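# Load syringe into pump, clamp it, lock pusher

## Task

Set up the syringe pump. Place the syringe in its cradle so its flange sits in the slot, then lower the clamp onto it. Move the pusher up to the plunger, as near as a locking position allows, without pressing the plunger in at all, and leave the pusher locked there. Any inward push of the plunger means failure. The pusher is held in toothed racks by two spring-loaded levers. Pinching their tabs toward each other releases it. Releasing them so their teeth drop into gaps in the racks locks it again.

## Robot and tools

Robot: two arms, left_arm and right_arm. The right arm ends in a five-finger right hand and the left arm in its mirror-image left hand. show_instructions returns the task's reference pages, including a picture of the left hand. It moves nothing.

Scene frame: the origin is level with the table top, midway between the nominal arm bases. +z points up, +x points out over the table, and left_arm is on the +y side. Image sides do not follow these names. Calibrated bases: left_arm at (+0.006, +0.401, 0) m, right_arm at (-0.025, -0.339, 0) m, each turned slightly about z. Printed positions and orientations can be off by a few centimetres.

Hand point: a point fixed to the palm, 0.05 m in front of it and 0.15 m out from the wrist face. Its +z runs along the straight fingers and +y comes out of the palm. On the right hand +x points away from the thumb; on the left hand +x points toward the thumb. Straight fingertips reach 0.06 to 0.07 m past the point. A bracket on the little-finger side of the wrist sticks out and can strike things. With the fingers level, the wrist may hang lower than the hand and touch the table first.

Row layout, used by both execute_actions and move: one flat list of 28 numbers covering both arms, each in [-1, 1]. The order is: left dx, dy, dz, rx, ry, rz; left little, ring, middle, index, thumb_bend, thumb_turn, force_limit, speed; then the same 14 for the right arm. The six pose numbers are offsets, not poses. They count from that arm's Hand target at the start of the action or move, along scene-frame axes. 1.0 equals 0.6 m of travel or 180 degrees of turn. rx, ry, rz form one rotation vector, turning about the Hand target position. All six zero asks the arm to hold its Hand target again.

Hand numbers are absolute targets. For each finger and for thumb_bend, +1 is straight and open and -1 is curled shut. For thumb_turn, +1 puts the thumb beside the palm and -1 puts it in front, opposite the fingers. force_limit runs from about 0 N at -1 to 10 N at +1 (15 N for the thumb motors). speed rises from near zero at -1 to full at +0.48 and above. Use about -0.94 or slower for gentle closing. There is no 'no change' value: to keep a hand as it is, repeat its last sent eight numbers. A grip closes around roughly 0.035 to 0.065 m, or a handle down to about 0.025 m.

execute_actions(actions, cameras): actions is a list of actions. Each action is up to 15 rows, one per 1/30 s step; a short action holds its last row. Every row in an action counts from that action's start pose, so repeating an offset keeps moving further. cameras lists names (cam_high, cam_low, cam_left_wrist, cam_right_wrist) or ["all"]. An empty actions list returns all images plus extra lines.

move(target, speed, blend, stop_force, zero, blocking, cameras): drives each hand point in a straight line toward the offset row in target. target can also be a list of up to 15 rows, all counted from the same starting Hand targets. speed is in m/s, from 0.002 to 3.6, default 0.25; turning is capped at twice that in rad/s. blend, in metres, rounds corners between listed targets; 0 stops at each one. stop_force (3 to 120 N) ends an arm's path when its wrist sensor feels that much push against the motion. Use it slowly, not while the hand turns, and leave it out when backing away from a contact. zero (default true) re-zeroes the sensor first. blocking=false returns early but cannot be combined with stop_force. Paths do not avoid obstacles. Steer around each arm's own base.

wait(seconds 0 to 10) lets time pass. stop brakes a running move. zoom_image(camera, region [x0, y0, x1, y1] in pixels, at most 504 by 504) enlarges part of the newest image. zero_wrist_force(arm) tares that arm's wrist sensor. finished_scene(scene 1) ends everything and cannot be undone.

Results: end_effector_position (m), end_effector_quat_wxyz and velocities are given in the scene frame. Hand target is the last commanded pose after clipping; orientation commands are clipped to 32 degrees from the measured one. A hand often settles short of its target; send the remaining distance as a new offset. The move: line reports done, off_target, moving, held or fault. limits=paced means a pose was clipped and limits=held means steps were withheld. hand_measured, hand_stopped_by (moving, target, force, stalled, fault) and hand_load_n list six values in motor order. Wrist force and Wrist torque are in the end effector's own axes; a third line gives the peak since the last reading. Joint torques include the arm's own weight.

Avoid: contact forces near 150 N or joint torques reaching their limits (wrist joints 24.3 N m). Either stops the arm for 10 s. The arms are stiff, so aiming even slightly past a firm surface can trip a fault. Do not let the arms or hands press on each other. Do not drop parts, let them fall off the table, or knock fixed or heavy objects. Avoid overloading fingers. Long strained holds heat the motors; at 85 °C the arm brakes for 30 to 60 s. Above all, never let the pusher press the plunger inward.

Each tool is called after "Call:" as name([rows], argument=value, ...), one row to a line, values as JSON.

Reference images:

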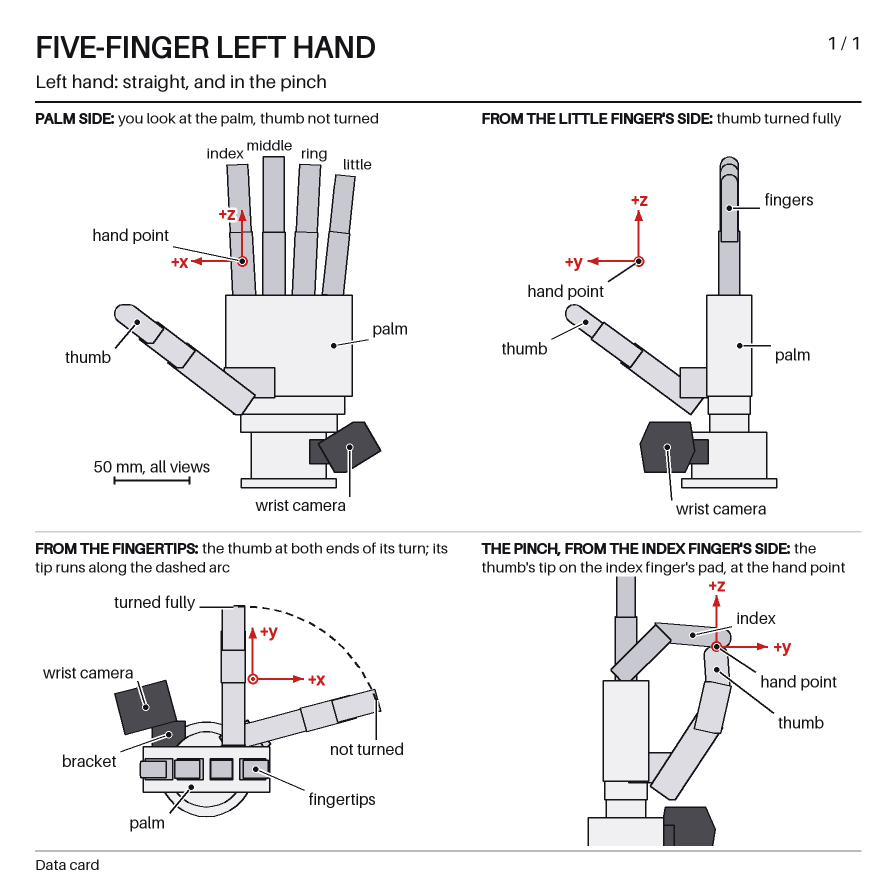

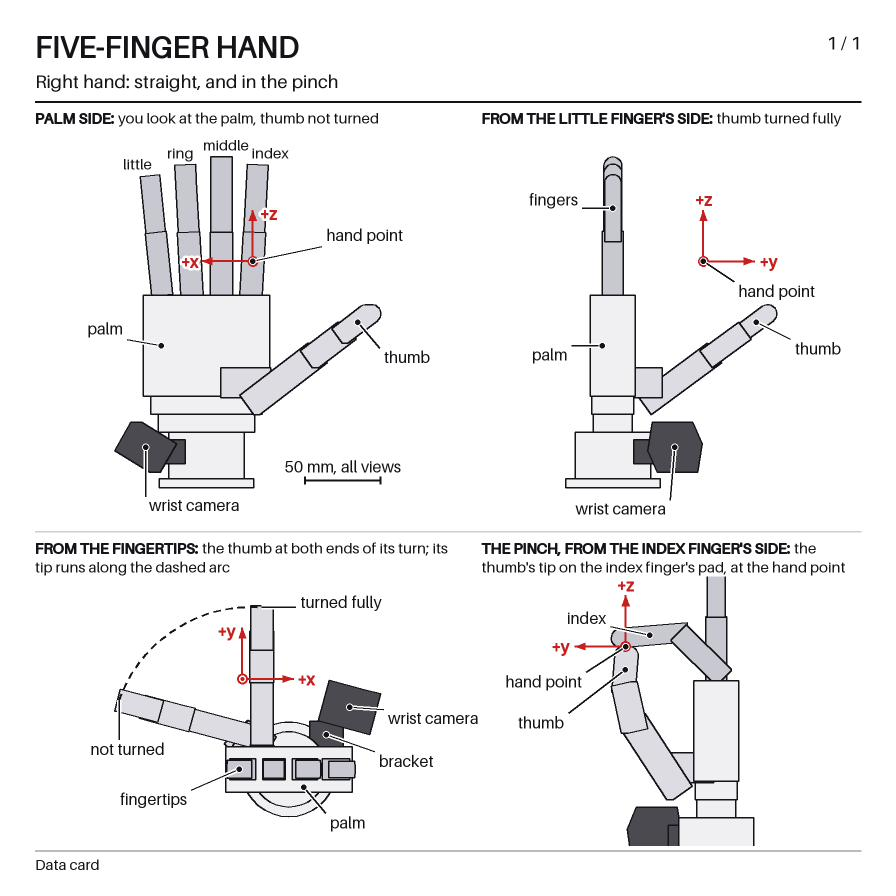

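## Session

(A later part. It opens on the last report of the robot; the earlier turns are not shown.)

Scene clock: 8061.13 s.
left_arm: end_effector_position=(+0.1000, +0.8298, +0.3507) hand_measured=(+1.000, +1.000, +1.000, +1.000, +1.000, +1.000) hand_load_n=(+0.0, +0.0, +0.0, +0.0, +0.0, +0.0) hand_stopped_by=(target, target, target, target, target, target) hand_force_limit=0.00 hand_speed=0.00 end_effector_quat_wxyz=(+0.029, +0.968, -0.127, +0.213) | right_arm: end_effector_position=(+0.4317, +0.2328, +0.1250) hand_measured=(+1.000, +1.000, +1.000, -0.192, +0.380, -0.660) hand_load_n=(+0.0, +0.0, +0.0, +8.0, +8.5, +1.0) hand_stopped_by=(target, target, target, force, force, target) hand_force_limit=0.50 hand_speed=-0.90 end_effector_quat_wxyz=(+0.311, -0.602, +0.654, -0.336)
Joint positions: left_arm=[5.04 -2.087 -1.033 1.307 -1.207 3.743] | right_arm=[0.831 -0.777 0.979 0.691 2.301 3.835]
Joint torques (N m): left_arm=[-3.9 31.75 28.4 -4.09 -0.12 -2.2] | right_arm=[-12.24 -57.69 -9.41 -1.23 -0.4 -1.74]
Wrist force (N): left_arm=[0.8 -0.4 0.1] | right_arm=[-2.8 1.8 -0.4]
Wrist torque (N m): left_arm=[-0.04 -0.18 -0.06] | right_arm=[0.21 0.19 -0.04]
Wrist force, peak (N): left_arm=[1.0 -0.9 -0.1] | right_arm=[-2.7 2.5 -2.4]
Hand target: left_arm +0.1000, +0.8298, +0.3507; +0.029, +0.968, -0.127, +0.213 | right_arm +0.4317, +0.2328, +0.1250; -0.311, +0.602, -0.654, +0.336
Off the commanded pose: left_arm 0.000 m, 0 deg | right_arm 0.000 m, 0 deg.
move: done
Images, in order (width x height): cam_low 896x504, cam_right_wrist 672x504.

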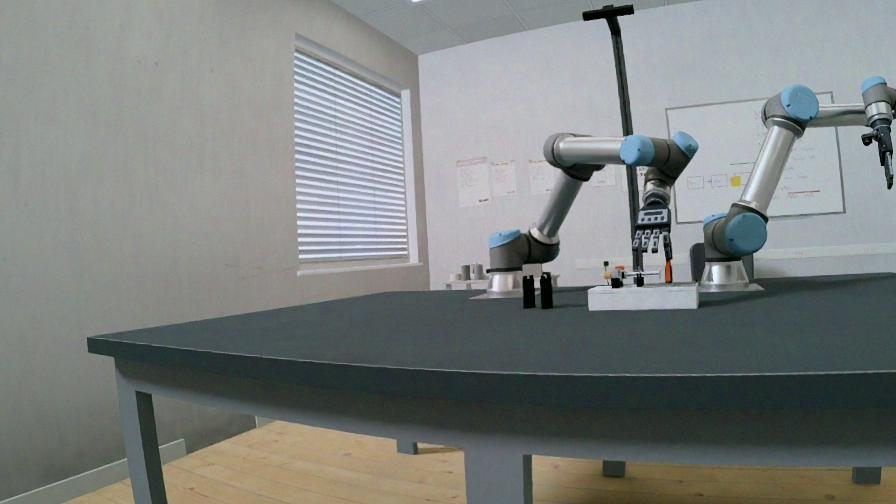

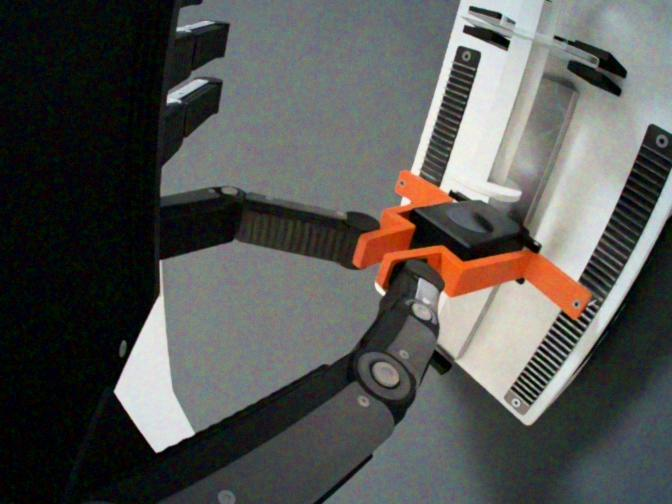

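Call:
zoom_image(camera="cam_right_wrist", region=[430, 40, 490, 110])

Call:
zoom_image(camera="cam_right_wrist", region=[410, 100, 470, 200])

Call:
zoom_image(camera="cam_right_wrist", region=[500, 300, 590, 410])

Scaled by 7.200 from the camera's 672x504 image, which has a finer 960x720 frame.

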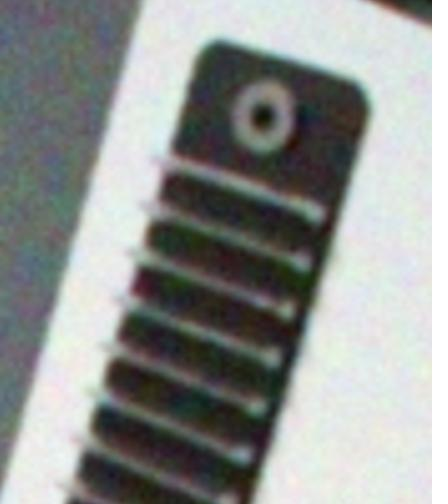

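Scaled by 5.040 from the camera's 672x504 image, which has a finer 960x720 frame.

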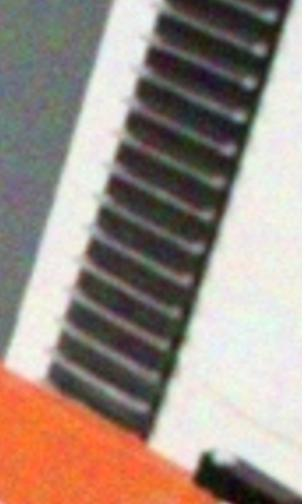

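Scaled by 4.582 from the camera's 672x504 image, which has a finer 960x720 frame.

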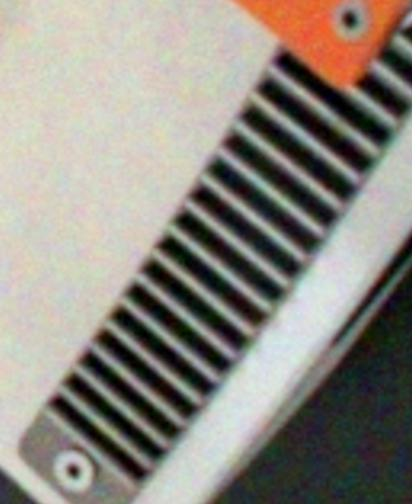

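Call:
move([
  [0,0,0,0,0,0,1,1,1,1,1,1,0,0,-0.0011,-0.0133,0,0,0,0,1,1,1,-0.25,0.36,-0.66,0.5,-0.9],
], speed=0.01, stop_force=6, cameras=["cam_right_wrist","cam_low"])

Call:
zoom_image(camera="cam_right_wrist", region=[400, 140, 580, 275])

Call:
zoom_image(camera="cam_low", region=[645, 245, 680, 280])

Scene clock: 8123.00 s.
left_arm: end_effector_position=(+0.1000, +0.8298, +0.3507) hand_measured=(+1.000, +1.000, +1.000, +1.000, +1.000, +1.000) hand_load_n=(+0.0, +0.0, +0.0, +0.0, +0.0, +0.0) hand_stopped_by=(target, target, target, target, target, target) hand_force_limit=0.00 hand_speed=0.00 end_effector_quat_wxyz=(+0.029, +0.968, -0.127, +0.213) | right_arm: end_effector_position=(+0.4311, +0.2249, +0.1250) hand_measured=(+1.000, +1.000, +1.000, -0.192, +0.380, -0.660) hand_load_n=(+0.0, -0.5, +0.0, +8.0, +7.5, +1.5) hand_stopped_by=(target, target, target, force, force, target) hand_force_limit=0.50 hand_speed=-0.90 end_effector_quat_wxyz=(+0.311, -0.602, +0.654, -0.336)
Joint positions: left_arm=[5.04 -2.087 -1.033 1.307 -1.207 3.743] | right_arm=[0.823 -0.799 1.017 0.669 2.296 3.827]
Joint torques (N m): left_arm=[-4.51 32.29 28.55 -3.97 -0.36 -2.38] | right_arm=[-11.59 -56.8 -8.35 -1.26 -0.38 -1.74]
Wrist force (N): left_arm=[0.4 -0.6 0.1] | right_arm=[-2.5 1.5 -0.6]
Wrist torque (N m): left_arm=[-0.06 -0.12 -0.08] | right_arm=[0.23 0.14 -0.01]
Wrist force, peak (N): left_arm=[0.8 -1.1 0.0] | right_arm=[-2.9 2.1 -0.6]
Hand target: left_arm +0.1000, +0.8298, +0.3507; +0.029, +0.968, -0.127, +0.213 | right_arm +0.4311, +0.2249, +0.1250; -0.311, +0.602, -0.654, +0.336
Off the commanded pose: left_arm 0.000 m, 0 deg | right_arm 0.000 m, 0 deg.
move: done
Images, in order (width x height): cam_low 896x504, cam_right_wrist 672x504.

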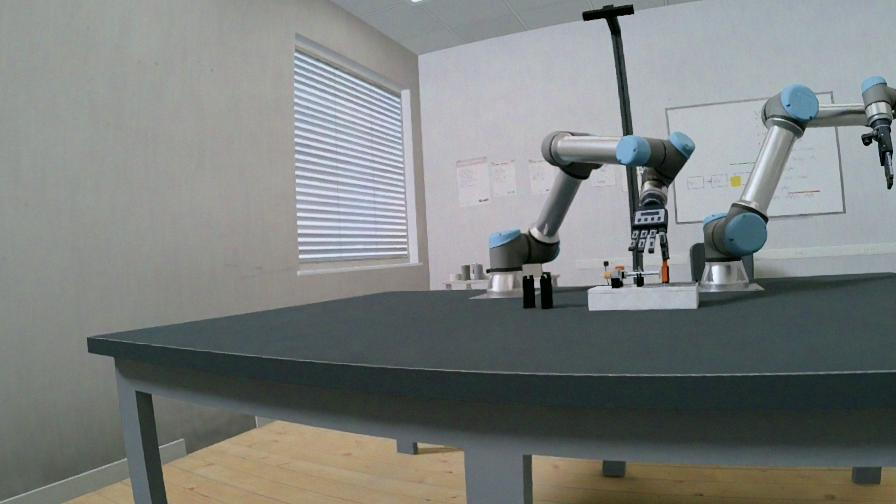

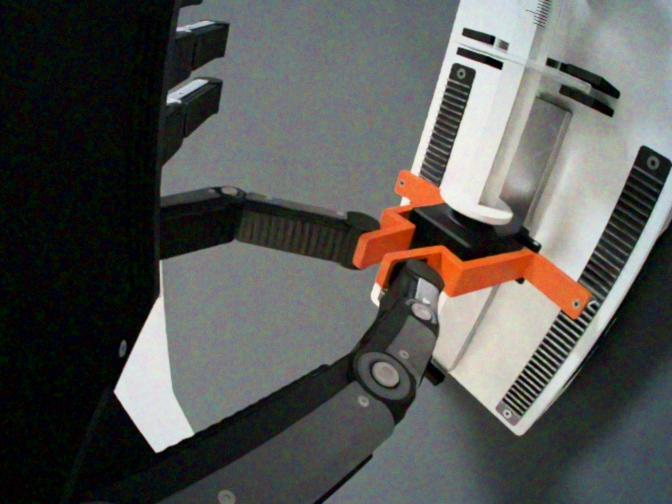

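Scaled by 2.800 from the camera's 672x504 image, which has a finer 960x720 frame.

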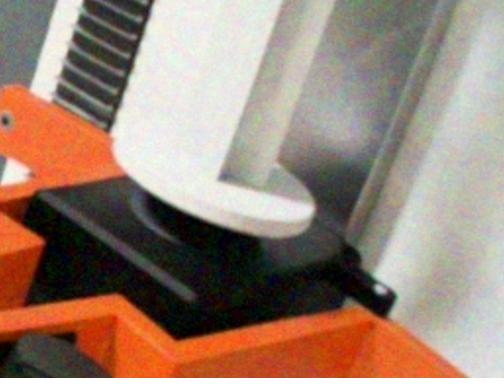

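Scaled by 14.400 from the camera's 896x504 image, which has a finer 1280x720 frame.

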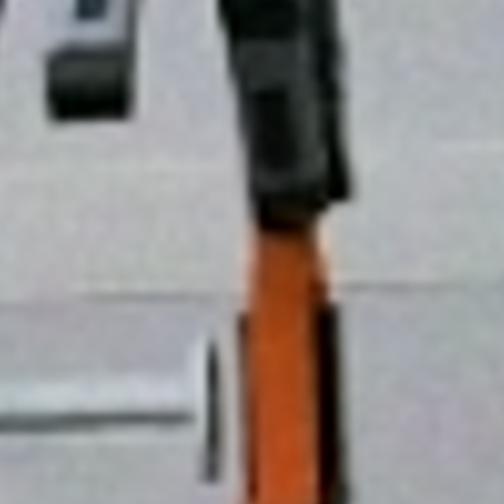

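Call:
move([
  [0,0,0,0,0,0,1,1,1,1,1,1,0,0,-0.0002,-0.0027,0,0,0,0,1,1,1,-0.25,0.36,-0.66,0.5,-0.9],
], speed=0.005, stop_force=4, cameras=["cam_right_wrist","cam_low"])

Call:
zoom_image(camera="cam_right_wrist", region=[430, 180, 530, 255])

Call:
zoom_image(camera="cam_low", region=[645, 245, 680, 280])

Scene clock: 8144.77 s.
left_arm: end_effector_position=(+0.1000, +0.8298, +0.3507) hand_measured=(+1.000, +1.000, +1.000, +1.000, +1.000, +1.000) hand_load_n=(+0.0, +0.0, +0.0, +0.0, +0.0, +0.0) hand_stopped_by=(target, target, target, target, target, target) hand_force_limit=0.00 hand_speed=0.00 end_effector_quat_wxyz=(+0.029, +0.968, -0.127, +0.213) | right_arm: end_effector_position=(+0.4310, +0.2232, +0.1250) hand_measured=(+1.000, +1.000, +1.000, -0.192, +0.380, -0.660) hand_load_n=(+0.0, +0.0, +0.0, +8.5, +8.0, +1.5) hand_stopped_by=(target, target, target, force, force, target) hand_force_limit=0.50 hand_speed=-0.90 end_effector_quat_wxyz=(+0.311, -0.602, +0.654, -0.336)
Joint positions: left_arm=[5.04 -2.087 -1.033 1.307 -1.207 3.743] | right_arm=[0.822 -0.803 1.025 0.665 2.295 3.826]
Joint torques (N m): left_arm=[-5.24 31.89 28.47 -3.84 -0.05 -2.27] | right_arm=[-11.52 -56.11 -8.59 -1.32 -0.3 -1.71]
Wrist force (N): left_arm=[0.5 -0.7 0.3] | right_arm=[-3.0 1.3 -0.6]
Wrist torque (N m): left_arm=[-0.09 -0.12 -0.07] | right_arm=[0.20 0.20 -0.04]
Wrist force, peak (N): left_arm=[1.1 -0.8 -0.1] | right_arm=[-3.1 1.7 -0.9]
Hand target: left_arm +0.1000, +0.8298, +0.3507; +0.029, +0.968, -0.127, +0.213 | right_arm +0.4310, +0.2232, +0.1250; -0.311, +0.602, -0.654, +0.336
Off the commanded pose: left_arm 0.000 m, 0 deg | right_arm 0.000 m, 0 deg.
move: done
Images, in order (width x height): cam_low 896x504, cam_right_wrist 672x504.

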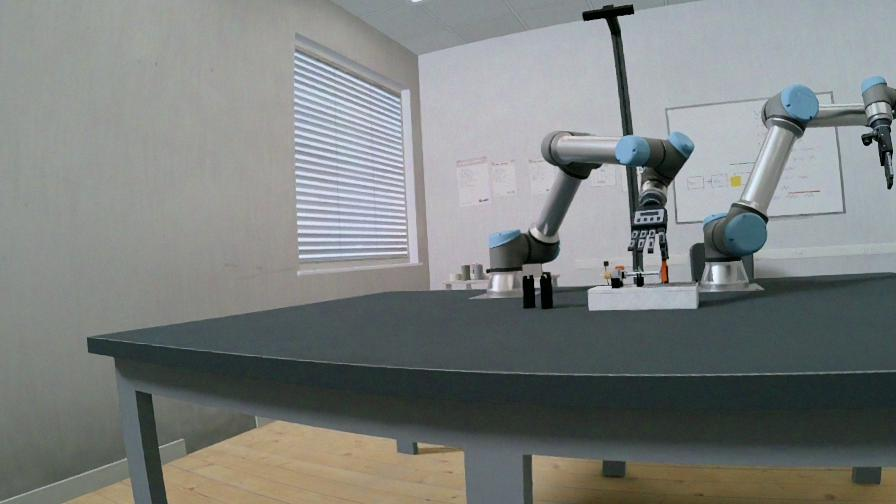

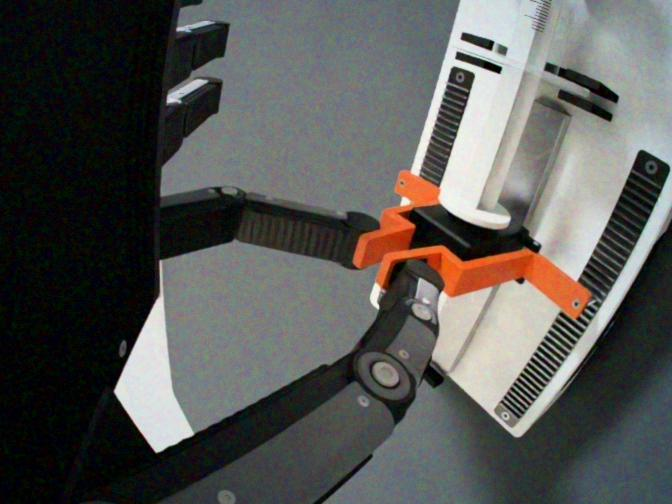

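Scaled by 5.040 from the camera's 672x504 image, which has a finer 960x720 frame.

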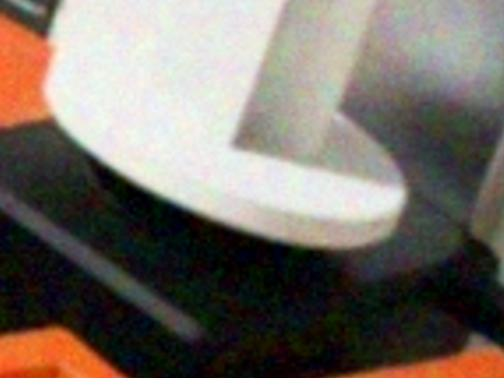

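Scaled by 14.400 from the camera's 896x504 image, which has a finer 1280x720 frame.

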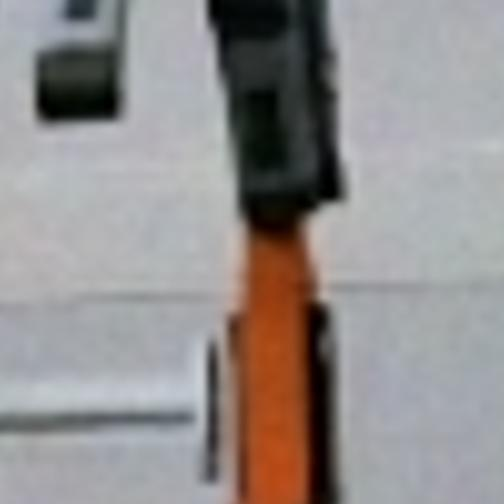

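Call:
zoom_image(camera="cam_right_wrist", region=[540, 260, 620, 350])

Call:
zoom_image(camera="cam_right_wrist", region=[385, 150, 445, 210])

Call:
zoom_image(camera="cam_low", region=[650, 268, 685, 296])

Scaled by 5.600 from the camera's 672x504 image, which has a finer 960x720 frame.

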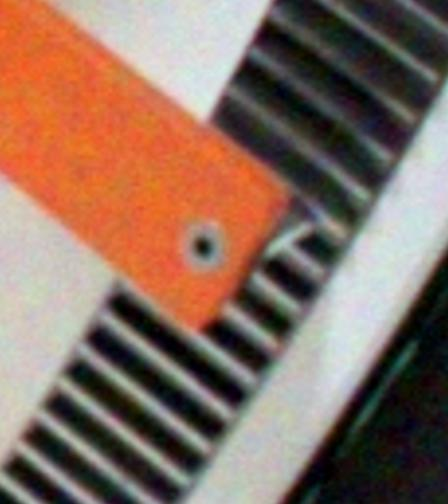

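Scaled by 8.400 from the camera's 672x504 image, which has a finer 960x720 frame.

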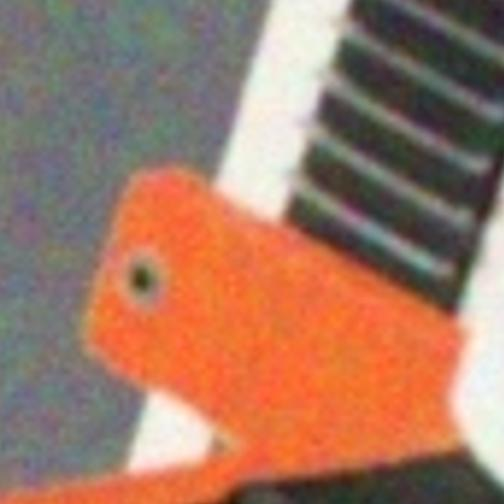

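Scaled by 14.400 from the camera's 896x504 image, which has a finer 1280x720 frame.

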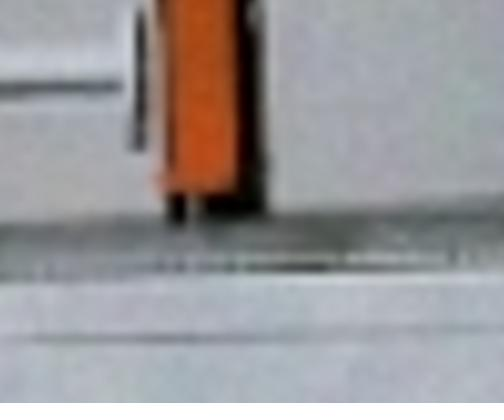

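Call:
move([
  [0,0,0,0,0,0,1,1,1,1,1,1,0,0,-0.0001,-0.0021,0,0,0,0,1,1,1,-0.25,0.36,-0.66,0.5,-0.9],
], speed=0.004, stop_force=3, cameras=["cam_right_wrist","cam_low"])

Call:
zoom_image(camera="cam_right_wrist", region=[540, 260, 620, 350])

Call:
zoom_image(camera="cam_low", region=[645, 245, 680, 280])

Call:
zoom_image(camera="cam_low", region=[650, 268, 685, 296])

Scene clock: 8188.67 s.
left_arm: end_effector_position=(+0.1000, +0.8298, +0.3507) hand_measured=(+1.000, +1.000, +1.000, +1.000, +1.000, +1.000) hand_load_n=(+0.0, +0.0, +0.0, +0.0, +0.0, +0.0) hand_stopped_by=(target, target, target, target, target, target) hand_force_limit=0.00 hand_speed=0.00 end_effector_quat_wxyz=(+0.029, +0.968, -0.127, +0.213) | right_arm: end_effector_position=(+0.4309, +0.2220, +0.1250) hand_measured=(+1.000, +1.000, +1.000, -0.192, +0.380, -0.660) hand_load_n=(+0.0, +0.0, +0.0, +8.5, +8.0, +1.5) hand_stopped_by=(target, target, target, force, force, target) hand_force_limit=0.50 hand_speed=-0.90 end_effector_quat_wxyz=(+0.311, -0.602, +0.654, -0.336)
Joint positions: left_arm=[5.04 -2.087 -1.033 1.307 -1.207 3.743] | right_arm=[0.821 -0.806 1.03 0.662 2.295 3.825]
Joint torques (N m): left_arm=[-6.04 32.15 28.38 -4.09 -0.1 -2.07] | right_arm=[-11.93 -56.11 -8.75 -1.24 -0.46 -1.82]
Wrist force (N): left_arm=[0.7 -0.6 0.7] | right_arm=[-2.8 1.3 -0.4]
Wrist torque (N m): left_arm=[-0.10 -0.14 -0.06] | right_arm=[0.17 0.17 -0.03]
Wrist force, peak (N): left_arm=[0.9 -1.1 0.3] | right_arm=[-3.0 1.7 -0.5]
Hand target: left_arm +0.1000, +0.8298, +0.3507; +0.029, +0.968, -0.127, +0.213 | right_arm +0.4309, +0.2220, +0.1250; -0.311, +0.602, -0.654, +0.336
Off the commanded pose: left_arm 0.000 m, 0 deg | right_arm 0.000 m, 0 deg.
move: done
Images, in order (width x height): cam_low 896x504, cam_right_wrist 672x504.

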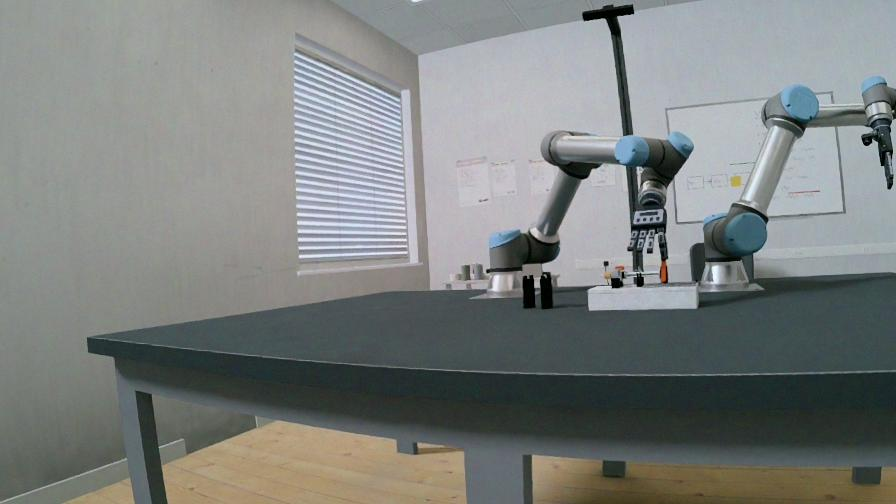

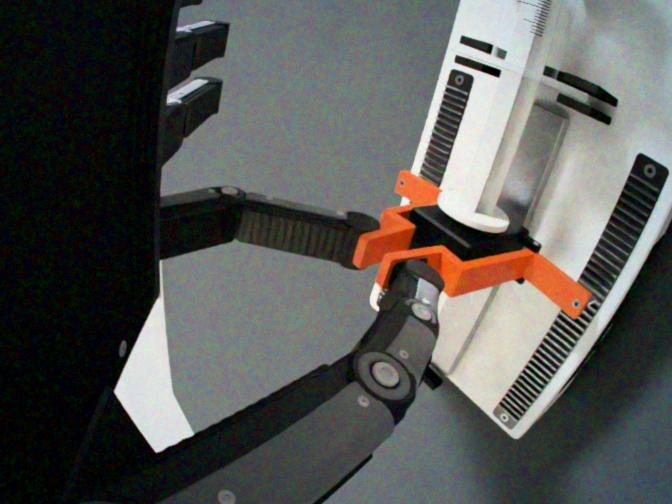

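Scaled by 5.600 from the camera's 672x504 image, which has a finer 960x720 frame.

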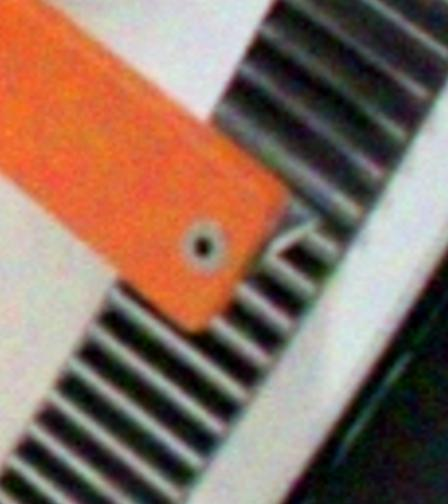

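Scaled by 14.400 from the camera's 896x504 image, which has a finer 1280x720 frame.

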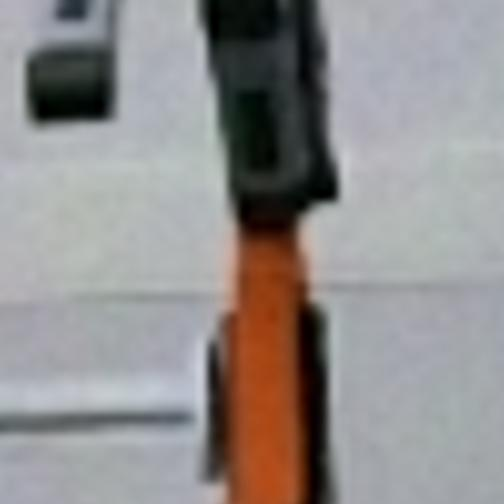

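Scaled by 14.400 from the camera's 896x504 image, which has a finer 1280x720 frame.

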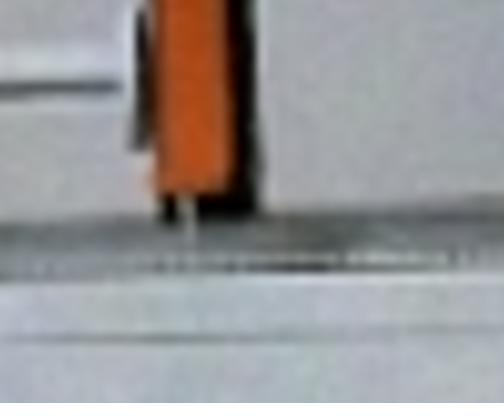

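Call:
execute_actions([
  [[0,0,0,0,0,0,1,1,1,1,1,1,0,0,0,0,0,0,0,0,1,1,1,-0.115,0.51,-0.66,0.5,-0.9]],
])

Call:
wait(seconds=2, cameras=["cam_right_wrist","cam_low"])

Call:
zoom_image(camera="cam_right_wrist", region=[340, 130, 640, 355])

Call:
zoom_image(camera="cam_right_wrist", region=[540, 260, 620, 350])

Call:
zoom_image(camera="cam_low", region=[645, 245, 680, 280])

Call:
zoom_image(camera="cam_low", region=[650, 268, 685, 296])

Scene clock: 8218.97 s.
left_arm: end_effector_position=(+0.1000, +0.8298, +0.3507) hand_measured=(+1.000, +1.000, +1.000, +1.000, +1.000, +1.000) hand_load_n=(+0.0, +0.0, +0.0, +0.0, +0.0, +0.0) hand_stopped_by=(target, target, target, target, target, target) hand_force_limit=0.00 hand_speed=0.00 end_effector_quat_wxyz=(+0.029, +0.968, -0.127, +0.213) | right_arm: end_effector_position=(+0.4309, +0.2220, +0.1250) hand_measured=(+1.000, +1.000, +1.000, -0.114, +0.510, -0.660) hand_load_n=(+0.0, -0.5, +0.0, +3.5, +0.0, +0.0) hand_stopped_by=(target, target, target, target, target, target) hand_force_limit=0.50 hand_speed=-0.90 end_effector_quat_wxyz=(+0.311, -0.602, +0.654, -0.336)
Joint positions: left_arm=[5.04 -2.087 -1.033 1.307 -1.207 3.743] | right_arm=[0.821 -0.806 1.03 0.662 2.295 3.825]
Joint torques (N m): left_arm=[-6.41 32.42 28 -3.91 -0.25 -2.17] | right_arm=[-8.57 -38.2 -8.6 -1.02 -0.33 -1.71]
Wrist force (N): left_arm=[0.5 -0.4 0.4] | right_arm=[-1.3 -3.1 -0.7]
Wrist torque (N m): left_arm=[-0.05 -0.12 -0.07] | right_arm=[0.17 0.22 -0.07]
Wrist force, peak (N): left_arm=[0.9 -0.8 0.5] | right_arm=[-1.3 -3.7 -4.2]
Hand target: left_arm +0.1000, +0.8298, +0.3507; +0.029, +0.968, -0.127, +0.213 | right_arm +0.4309, +0.2220, +0.1250; -0.311, +0.602, -0.654, +0.336
Off the commanded pose: left_arm 0.000 m, 0 deg | right_arm 0.000 m, 0 deg.

Scene clock: 8220.97 s.
left_arm: end_effector_position=(+0.1000, +0.8298, +0.3507) hand_measured=(+1.000, +1.000, +1.000, +1.000, +1.000, +1.000) hand_load_n=(+0.0, +0.0, +0.0, +0.5, +0.0, -0.5) hand_stopped_by=(target, target, target, target, target, target) hand_force_limit=0.00 hand_speed=0.00 end_effector_quat_wxyz=(+0.029, +0.968, -0.127, +0.213) | right_arm: end_effector_position=(+0.4309, +0.2220, +0.1250) hand_measured=(+1.000, +1.000, +1.000, -0.114, +0.510, -0.660) hand_load_n=(+0.0, +0.0, +0.0, +3.5, +0.0, +0.0) hand_stopped_by=(target, target, target, target, target, target) hand_force_limit=0.50 hand_speed=-0.90 end_effector_quat_wxyz=(+0.311, -0.602, +0.654, -0.336)
Joint positions: left_arm=[5.04 -2.087 -1.033 1.307 -1.207 3.743] | right_arm=[0.821 -0.806 1.03 0.662 2.295 3.825]
Joint torques (N m): left_arm=[-6.72 31.75 27.74 -3.88 -0.22 -2.18] | right_arm=[4.94 -33.18 -8.07 0.41 -0.43 -1.45]
Wrist force (N): left_arm=[0.5 -0.5 -0.2] | right_arm=[-0.9 -3.4 -0.2]
Wrist torque (N m): left_arm=[-0.03 -0.14 -0.08] | right_arm=[0.11 0.16 -0.06]
Wrist force, peak (N): left_arm=[0.8 -0.9 0.2] | right_arm=[-1.0 -4.0 -0.2]
Hand target: left_arm +0.1000, +0.8298, +0.3507; +0.029, +0.968, -0.127, +0.213 | right_arm +0.4309, +0.2220, +0.1250; -0.311, +0.602, -0.654, +0.336
Off the commanded pose: left_arm 0.000 m, 0 deg | right_arm 0.000 m, 0 deg.
wait: 2.00 s; at rest by 0.17 s
Images, in order (width x height): cam_low 896x504, cam_right_wrist 672x504.

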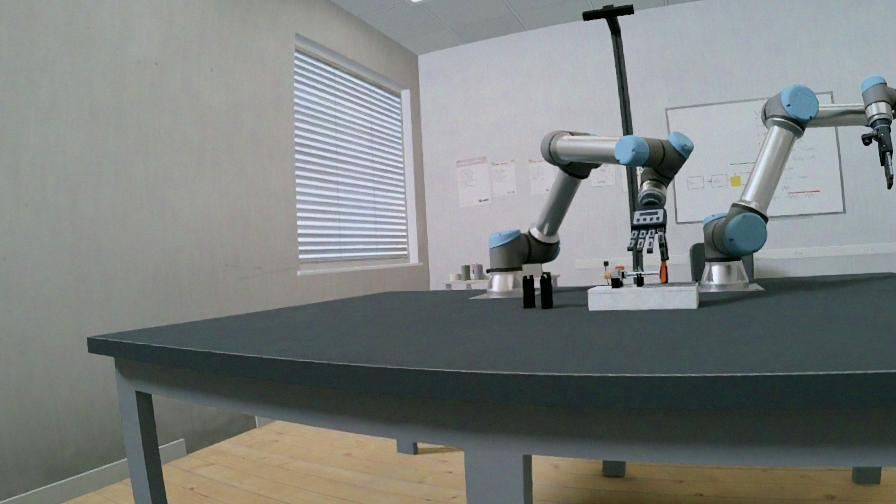

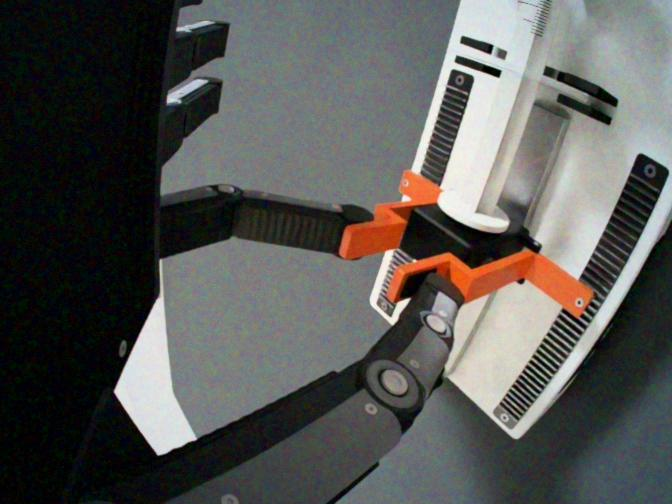

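Scaled by 1.680 from the camera's 672x504 image, which has a finer 960x720 frame.

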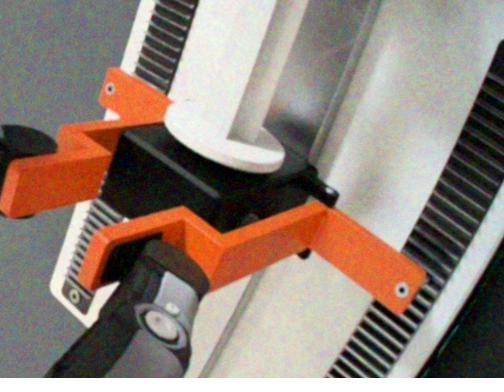

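Scaled by 5.600 from the camera's 672x504 image, which has a finer 960x720 frame.

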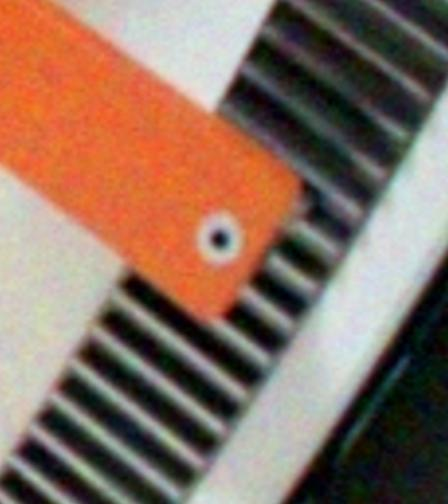

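Scaled by 14.400 from the camera's 896x504 image, which has a finer 1280x720 frame.

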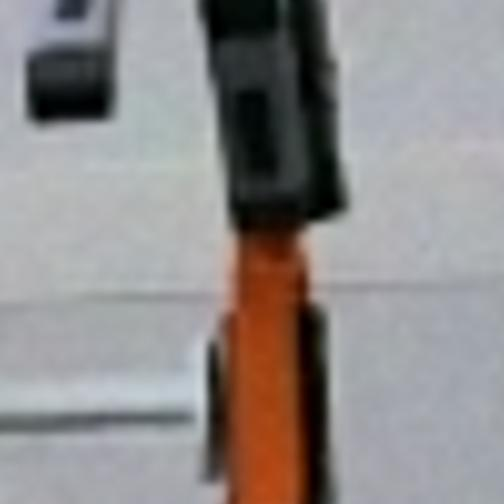

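Scaled by 14.400 from the camera's 896x504 image, which has a finer 1280x720 frame.

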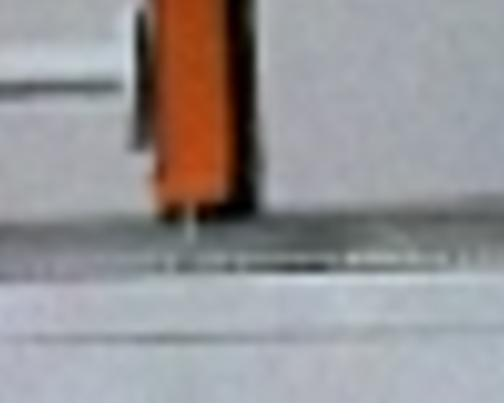

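Call:
move([
  [0,0,0,0,0,0,1,1,1,1,1,1,0,0,0,0,0.0,0,0,0,1,1,1,0.1,0.65,-0.66,0.5,-0.6],
  [0,0,0,0,0,0,1,1,1,1,1,1,0,0,0,0,0.1,0,0,0,1,1,1,0.1,0.65,-0.66,0.5,-0.6],
], speed=0.05, cameras=["cam_right_wrist","cam_low"])

Call:
zoom_image(camera="cam_right_wrist", region=[400, 30, 672, 300])

Call:
zoom_image(camera="cam_low", region=[645, 245, 680, 280])

Call:
zoom_image(camera="cam_low", region=[650, 268, 685, 296])

Scene clock: 8243.53 s.
left_arm: end_effector_position=(+0.1000, +0.8298, +0.3507) hand_measured=(+1.000, +1.000, +1.000, +1.000, +1.000, +1.000) hand_load_n=(+0.0, +0.0, +0.0, +0.0, +0.0, +0.0) hand_stopped_by=(target, target, target, target, target, target) hand_force_limit=0.00 hand_speed=0.00 end_effector_quat_wxyz=(+0.029, +0.968, -0.127, +0.213) | right_arm: end_effector_position=(+0.4309, +0.2220, +0.1850) hand_measured=(+1.000, +1.000, +1.000, +0.100, +0.650, -0.660) hand_load_n=(+0.0, +0.0, +0.0, +0.0, +0.0, +0.0) hand_stopped_by=(target, target, target, target, target, target) hand_force_limit=0.50 hand_speed=-0.60 end_effector_quat_wxyz=(+0.311, -0.602, +0.654, -0.336)
Joint positions: left_arm=[5.04 -2.087 -1.033 1.307 -1.207 3.743] | right_arm=[0.821 -0.833 0.922 0.797 2.294 3.824]
Joint torques (N m): left_arm=[-6.1 32.08 28.63 -3.87 -0.13 -2.25] | right_arm=[-0.48 -50.27 -29.09 4.04 1.34 2.02]
Wrist force (N): left_arm=[0.1 -0.7 0.4] | right_arm=[-0.4 -0.3 -2.1]
Wrist torque (N m): left_arm=[-0.10 -0.07 -0.10] | right_arm=[0.21 0.14 -0.05]
Wrist force, peak (N): left_arm=[0.8 -1.2 -0.1] | right_arm=[-1.1 -4.1 -0.3]
Hand target: left_arm +0.1000, +0.8298, +0.3507; +0.029, +0.968, -0.127, +0.213 | right_arm +0.4309, +0.2220, +0.1850; -0.311, +0.602, -0.654, +0.336
Off the commanded pose: left_arm 0.000 m, 0 deg | right_arm 0.000 m, 0 deg.
move: done
Images, in order (width x height): cam_low 896x504, cam_right_wrist 672x504.

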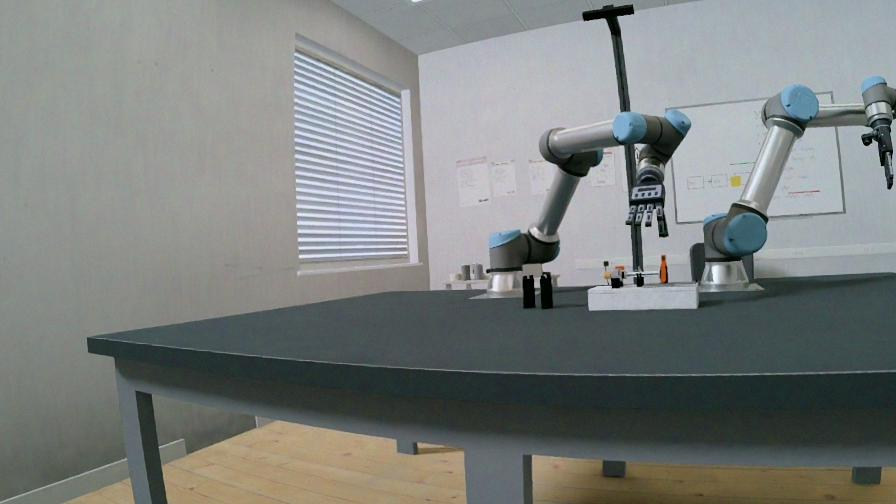

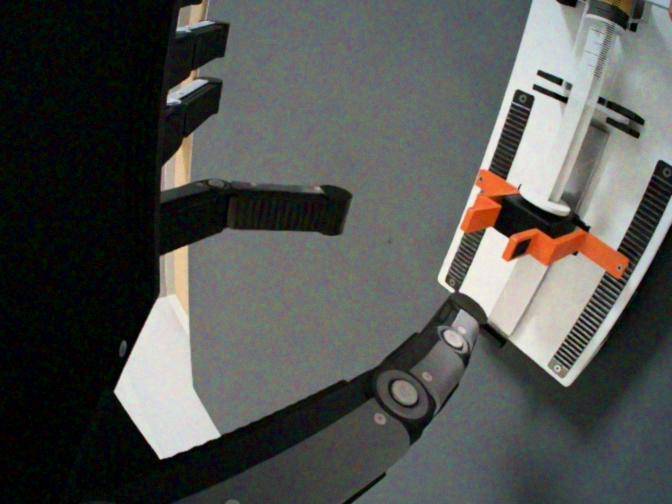

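Scaled by 1.853 from the camera's 672x504 image, which has a finer 960x720 frame.

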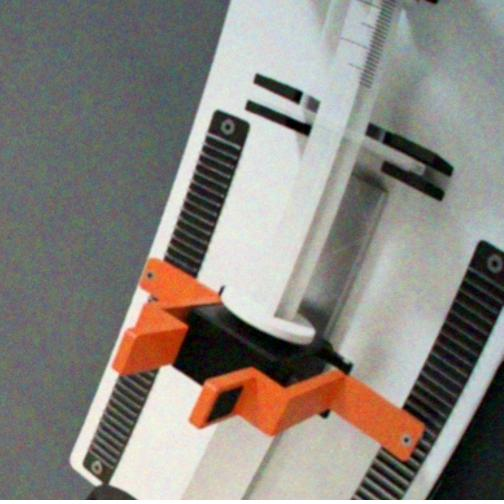

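Scaled by 14.400 from the camera's 896x504 image, which has a finer 1280x720 frame.

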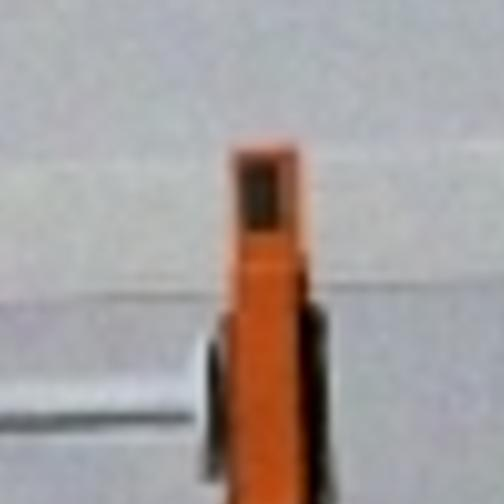

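Scaled by 14.400 from the camera's 896x504 image, which has a finer 1280x720 frame.

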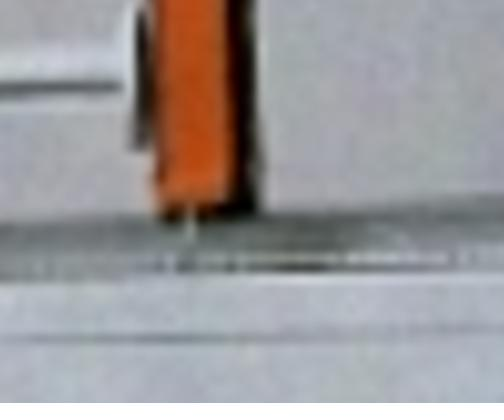

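Call:
zoom_image(camera="cam_right_wrist", region=[590, 220, 660, 300])

Call:
zoom_image(camera="cam_right_wrist", region=[465, 150, 525, 220])

Call:
zoom_image(camera="cam_right_wrist", region=[500, 170, 600, 260])

Scaled by 6.300 from the camera's 672x504 image, which has a finer 960x720 frame.

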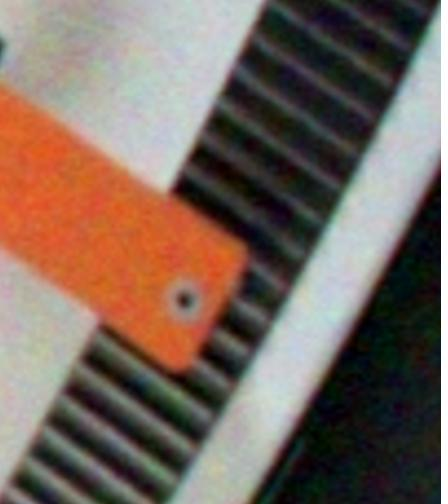

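Scaled by 7.200 from the camera's 672x504 image, which has a finer 960x720 frame.

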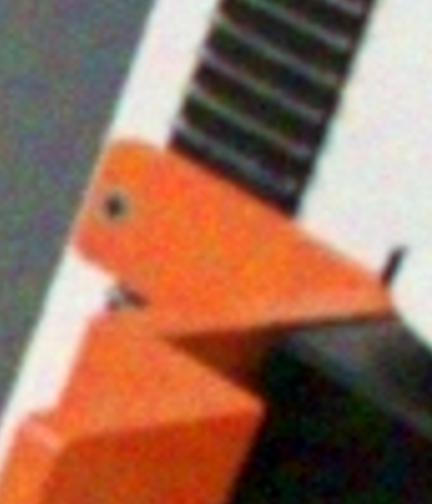

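Scaled by 5.040 from the camera's 672x504 image, which has a finer 960x720 frame.

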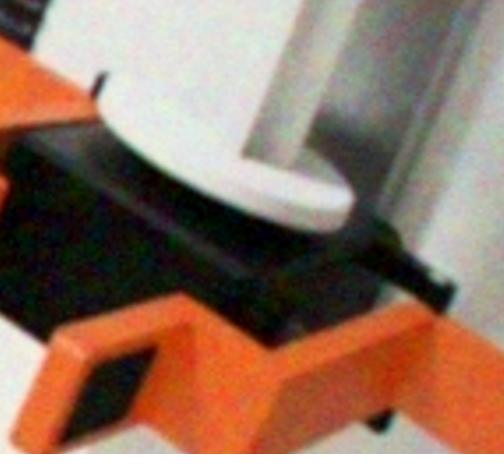

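Call:
move([
  [0,0,0,0,0,0,1,1,1,1,1,1,0,0,0,-0.15,0.12,0,0,0,1,1,1,0.1,0.65,-0.66,0.5,-0.6],
  [0,0,0,0,0,0,1,1,1,1,1,1,0,0,-0.16,-0.684,0.12,0,0,0,1,1,1,0.1,0.65,-0.66,0.5,-0.6],
], speed=0.25, blend=[0.03,0])

Call:
move([
  [0.3,-0.183,0,0,0,-0.217,1,1,1,1,1,1,0,0,0,0,0,0,0,0,1,1,1,0.1,0.65,-0.66,0.5,-0.6],
  [0.55,-0.583,0.0,0,0,-0.417,1,1,1,1,1,1,0,0,0,0,0,0,0,0,1,1,1,0.1,0.65,-0.66,0.5,-0.6],
], speed=0.3, blend=[0.05,0], cameras=["cam_left_wrist","cam_high"])

Scene clock: 8276.30 s.
left_arm: end_effector_position=(+0.1000, +0.8298, +0.3507) hand_measured=(+1.000, +1.000, +1.000, +1.000, +1.000, +1.000) hand_load_n=(+0.0, +0.0, +0.0, +0.0, +0.0, +0.0) hand_stopped_by=(target, target, target, target, target, target) hand_force_limit=0.00 hand_speed=0.00 end_effector_quat_wxyz=(+0.029, +0.968, -0.127, +0.213) | right_arm: end_effector_position=(+0.3349, -0.1884, +0.2570) hand_measured=(+1.000, +1.000, +1.000, +0.100, +0.650, -0.660) hand_load_n=(+0.0, +0.0, +0.0, +0.0, +0.0, +0.0) hand_stopped_by=(target, target, target, target, target, target) hand_force_limit=0.50 hand_speed=-0.60 end_effector_quat_wxyz=(+0.311, -0.602, +0.654, -0.337)
Joint positions: left_arm=[5.04 -2.087 -1.033 1.307 -1.207 3.743] | right_arm=[-0.048 -1.916 1.993 0.543 1.637 3.19]
Joint torques (N m): left_arm=[-6.05 31.95 28.13 -3.86 -0.16 -2.28] | right_arm=[-10.99 -15.42 -9.58 3.15 -1.39 -1.65]
Wrist force (N): left_arm=[0.8 -0.7 0.4] | right_arm=[-0.7 -0.2 -2.1]
Wrist torque (N m): left_arm=[-0.09 -0.17 -0.05] | right_arm=[0.21 0.18 -0.03]
Wrist force, peak (N): left_arm=[0.8 -1.0 0.2] | right_arm=[-0.6 -1.5 -2.2]
Hand target: left_arm +0.1000, +0.8298, +0.3507; +0.029, +0.968, -0.127, +0.213 | right_arm +0.3349, -0.1884, +0.2570; -0.311, +0.602, -0.654, +0.336
Off the commanded pose: left_arm 0.000 m, 0 deg | right_arm 0.000 m, 0 deg.
move: done

Scene clock: 8279.17 s.
left_arm: end_effector_position=(+0.4299, +0.4800, +0.3507) hand_measured=(+1.000, +1.000, +1.000, +1.000, +1.000, +1.000) hand_load_n=(+0.0, +0.0, +0.0, +0.0, +0.0, +0.0) hand_stopped_by=(target, target, target, target, target, target) hand_force_limit=0.00 hand_speed=0.00 end_effector_quat_wxyz=(+0.153, +0.690, -0.691, +0.151) | right_arm: end_effector_position=(+0.3349, -0.1884, +0.2570) hand_measured=(+1.000, +1.000, +1.000, +0.100, +0.650, -0.660) hand_load_n=(-0.5, +0.0, +0.0, +0.0, +0.0, +0.0) hand_stopped_by=(target, target, target, target, target, target) hand_force_limit=0.50 hand_speed=-0.60 end_effector_quat_wxyz=(+0.311, -0.602, +0.654, -0.336)
Joint positions: left_arm=[3.841 -2.102 -1.019 1.269 -1.236 3.858] | right_arm=[-0.048 -1.916 1.993 0.543 1.636 3.19]
Joint torques (N m): left_arm=[-8.63 31.7 30.59 -4.8 -0.84 -2.32] | right_arm=[-10.76 -14.78 -9.12 3.19 -1.74 -1.64]
Wrist force (N): left_arm=[0.3 -0.7 0.1] | right_arm=[-0.5 -0.4 -2.0]
Wrist torque (N m): left_arm=[-0.08 -0.11 -0.06] | right_arm=[0.19 0.16 -0.03]
Wrist force, peak (N): left_arm=[1.8 -1.5 1.1] | right_arm=[-0.5 -0.5 -2.4]
Hand target: left_arm +0.4300, +0.4800, +0.3507; +0.153, +0.690, -0.691, +0.151 | right_arm +0.3349, -0.1884, +0.2570; -0.311, +0.602, -0.654, +0.336
Off the commanded pose: left_arm 0.000 m, 0 deg | right_arm 0.000 m, 0 deg.
move: done
Images, in order (width x height): cam_high 896x504, cam_left_wrist 672x504.

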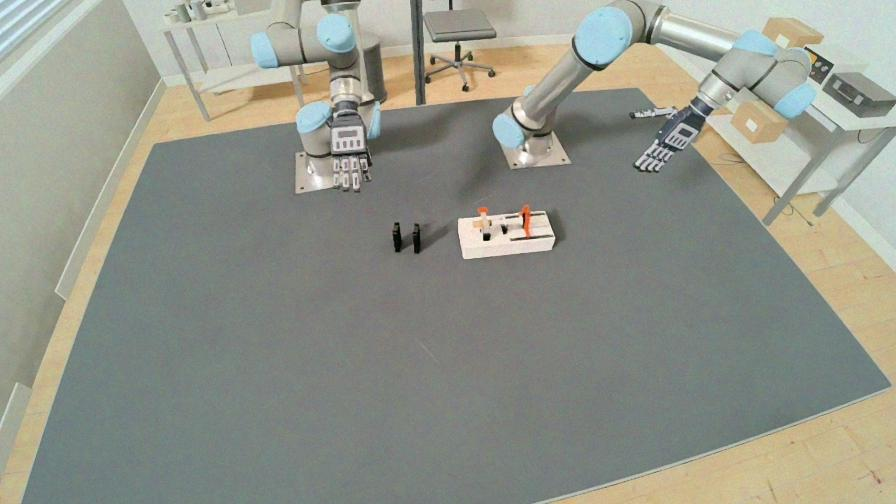

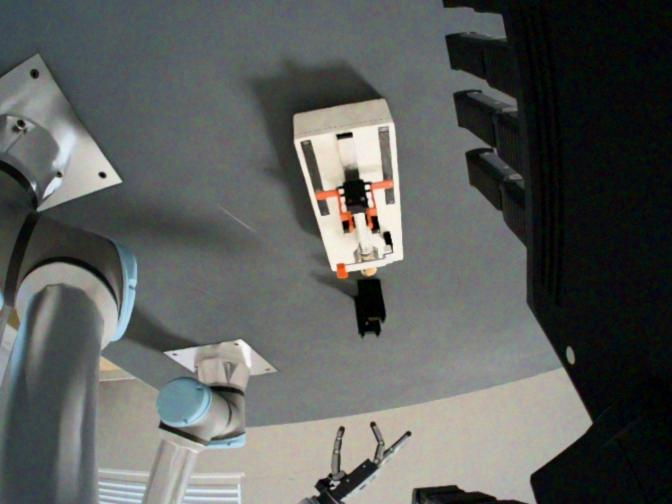

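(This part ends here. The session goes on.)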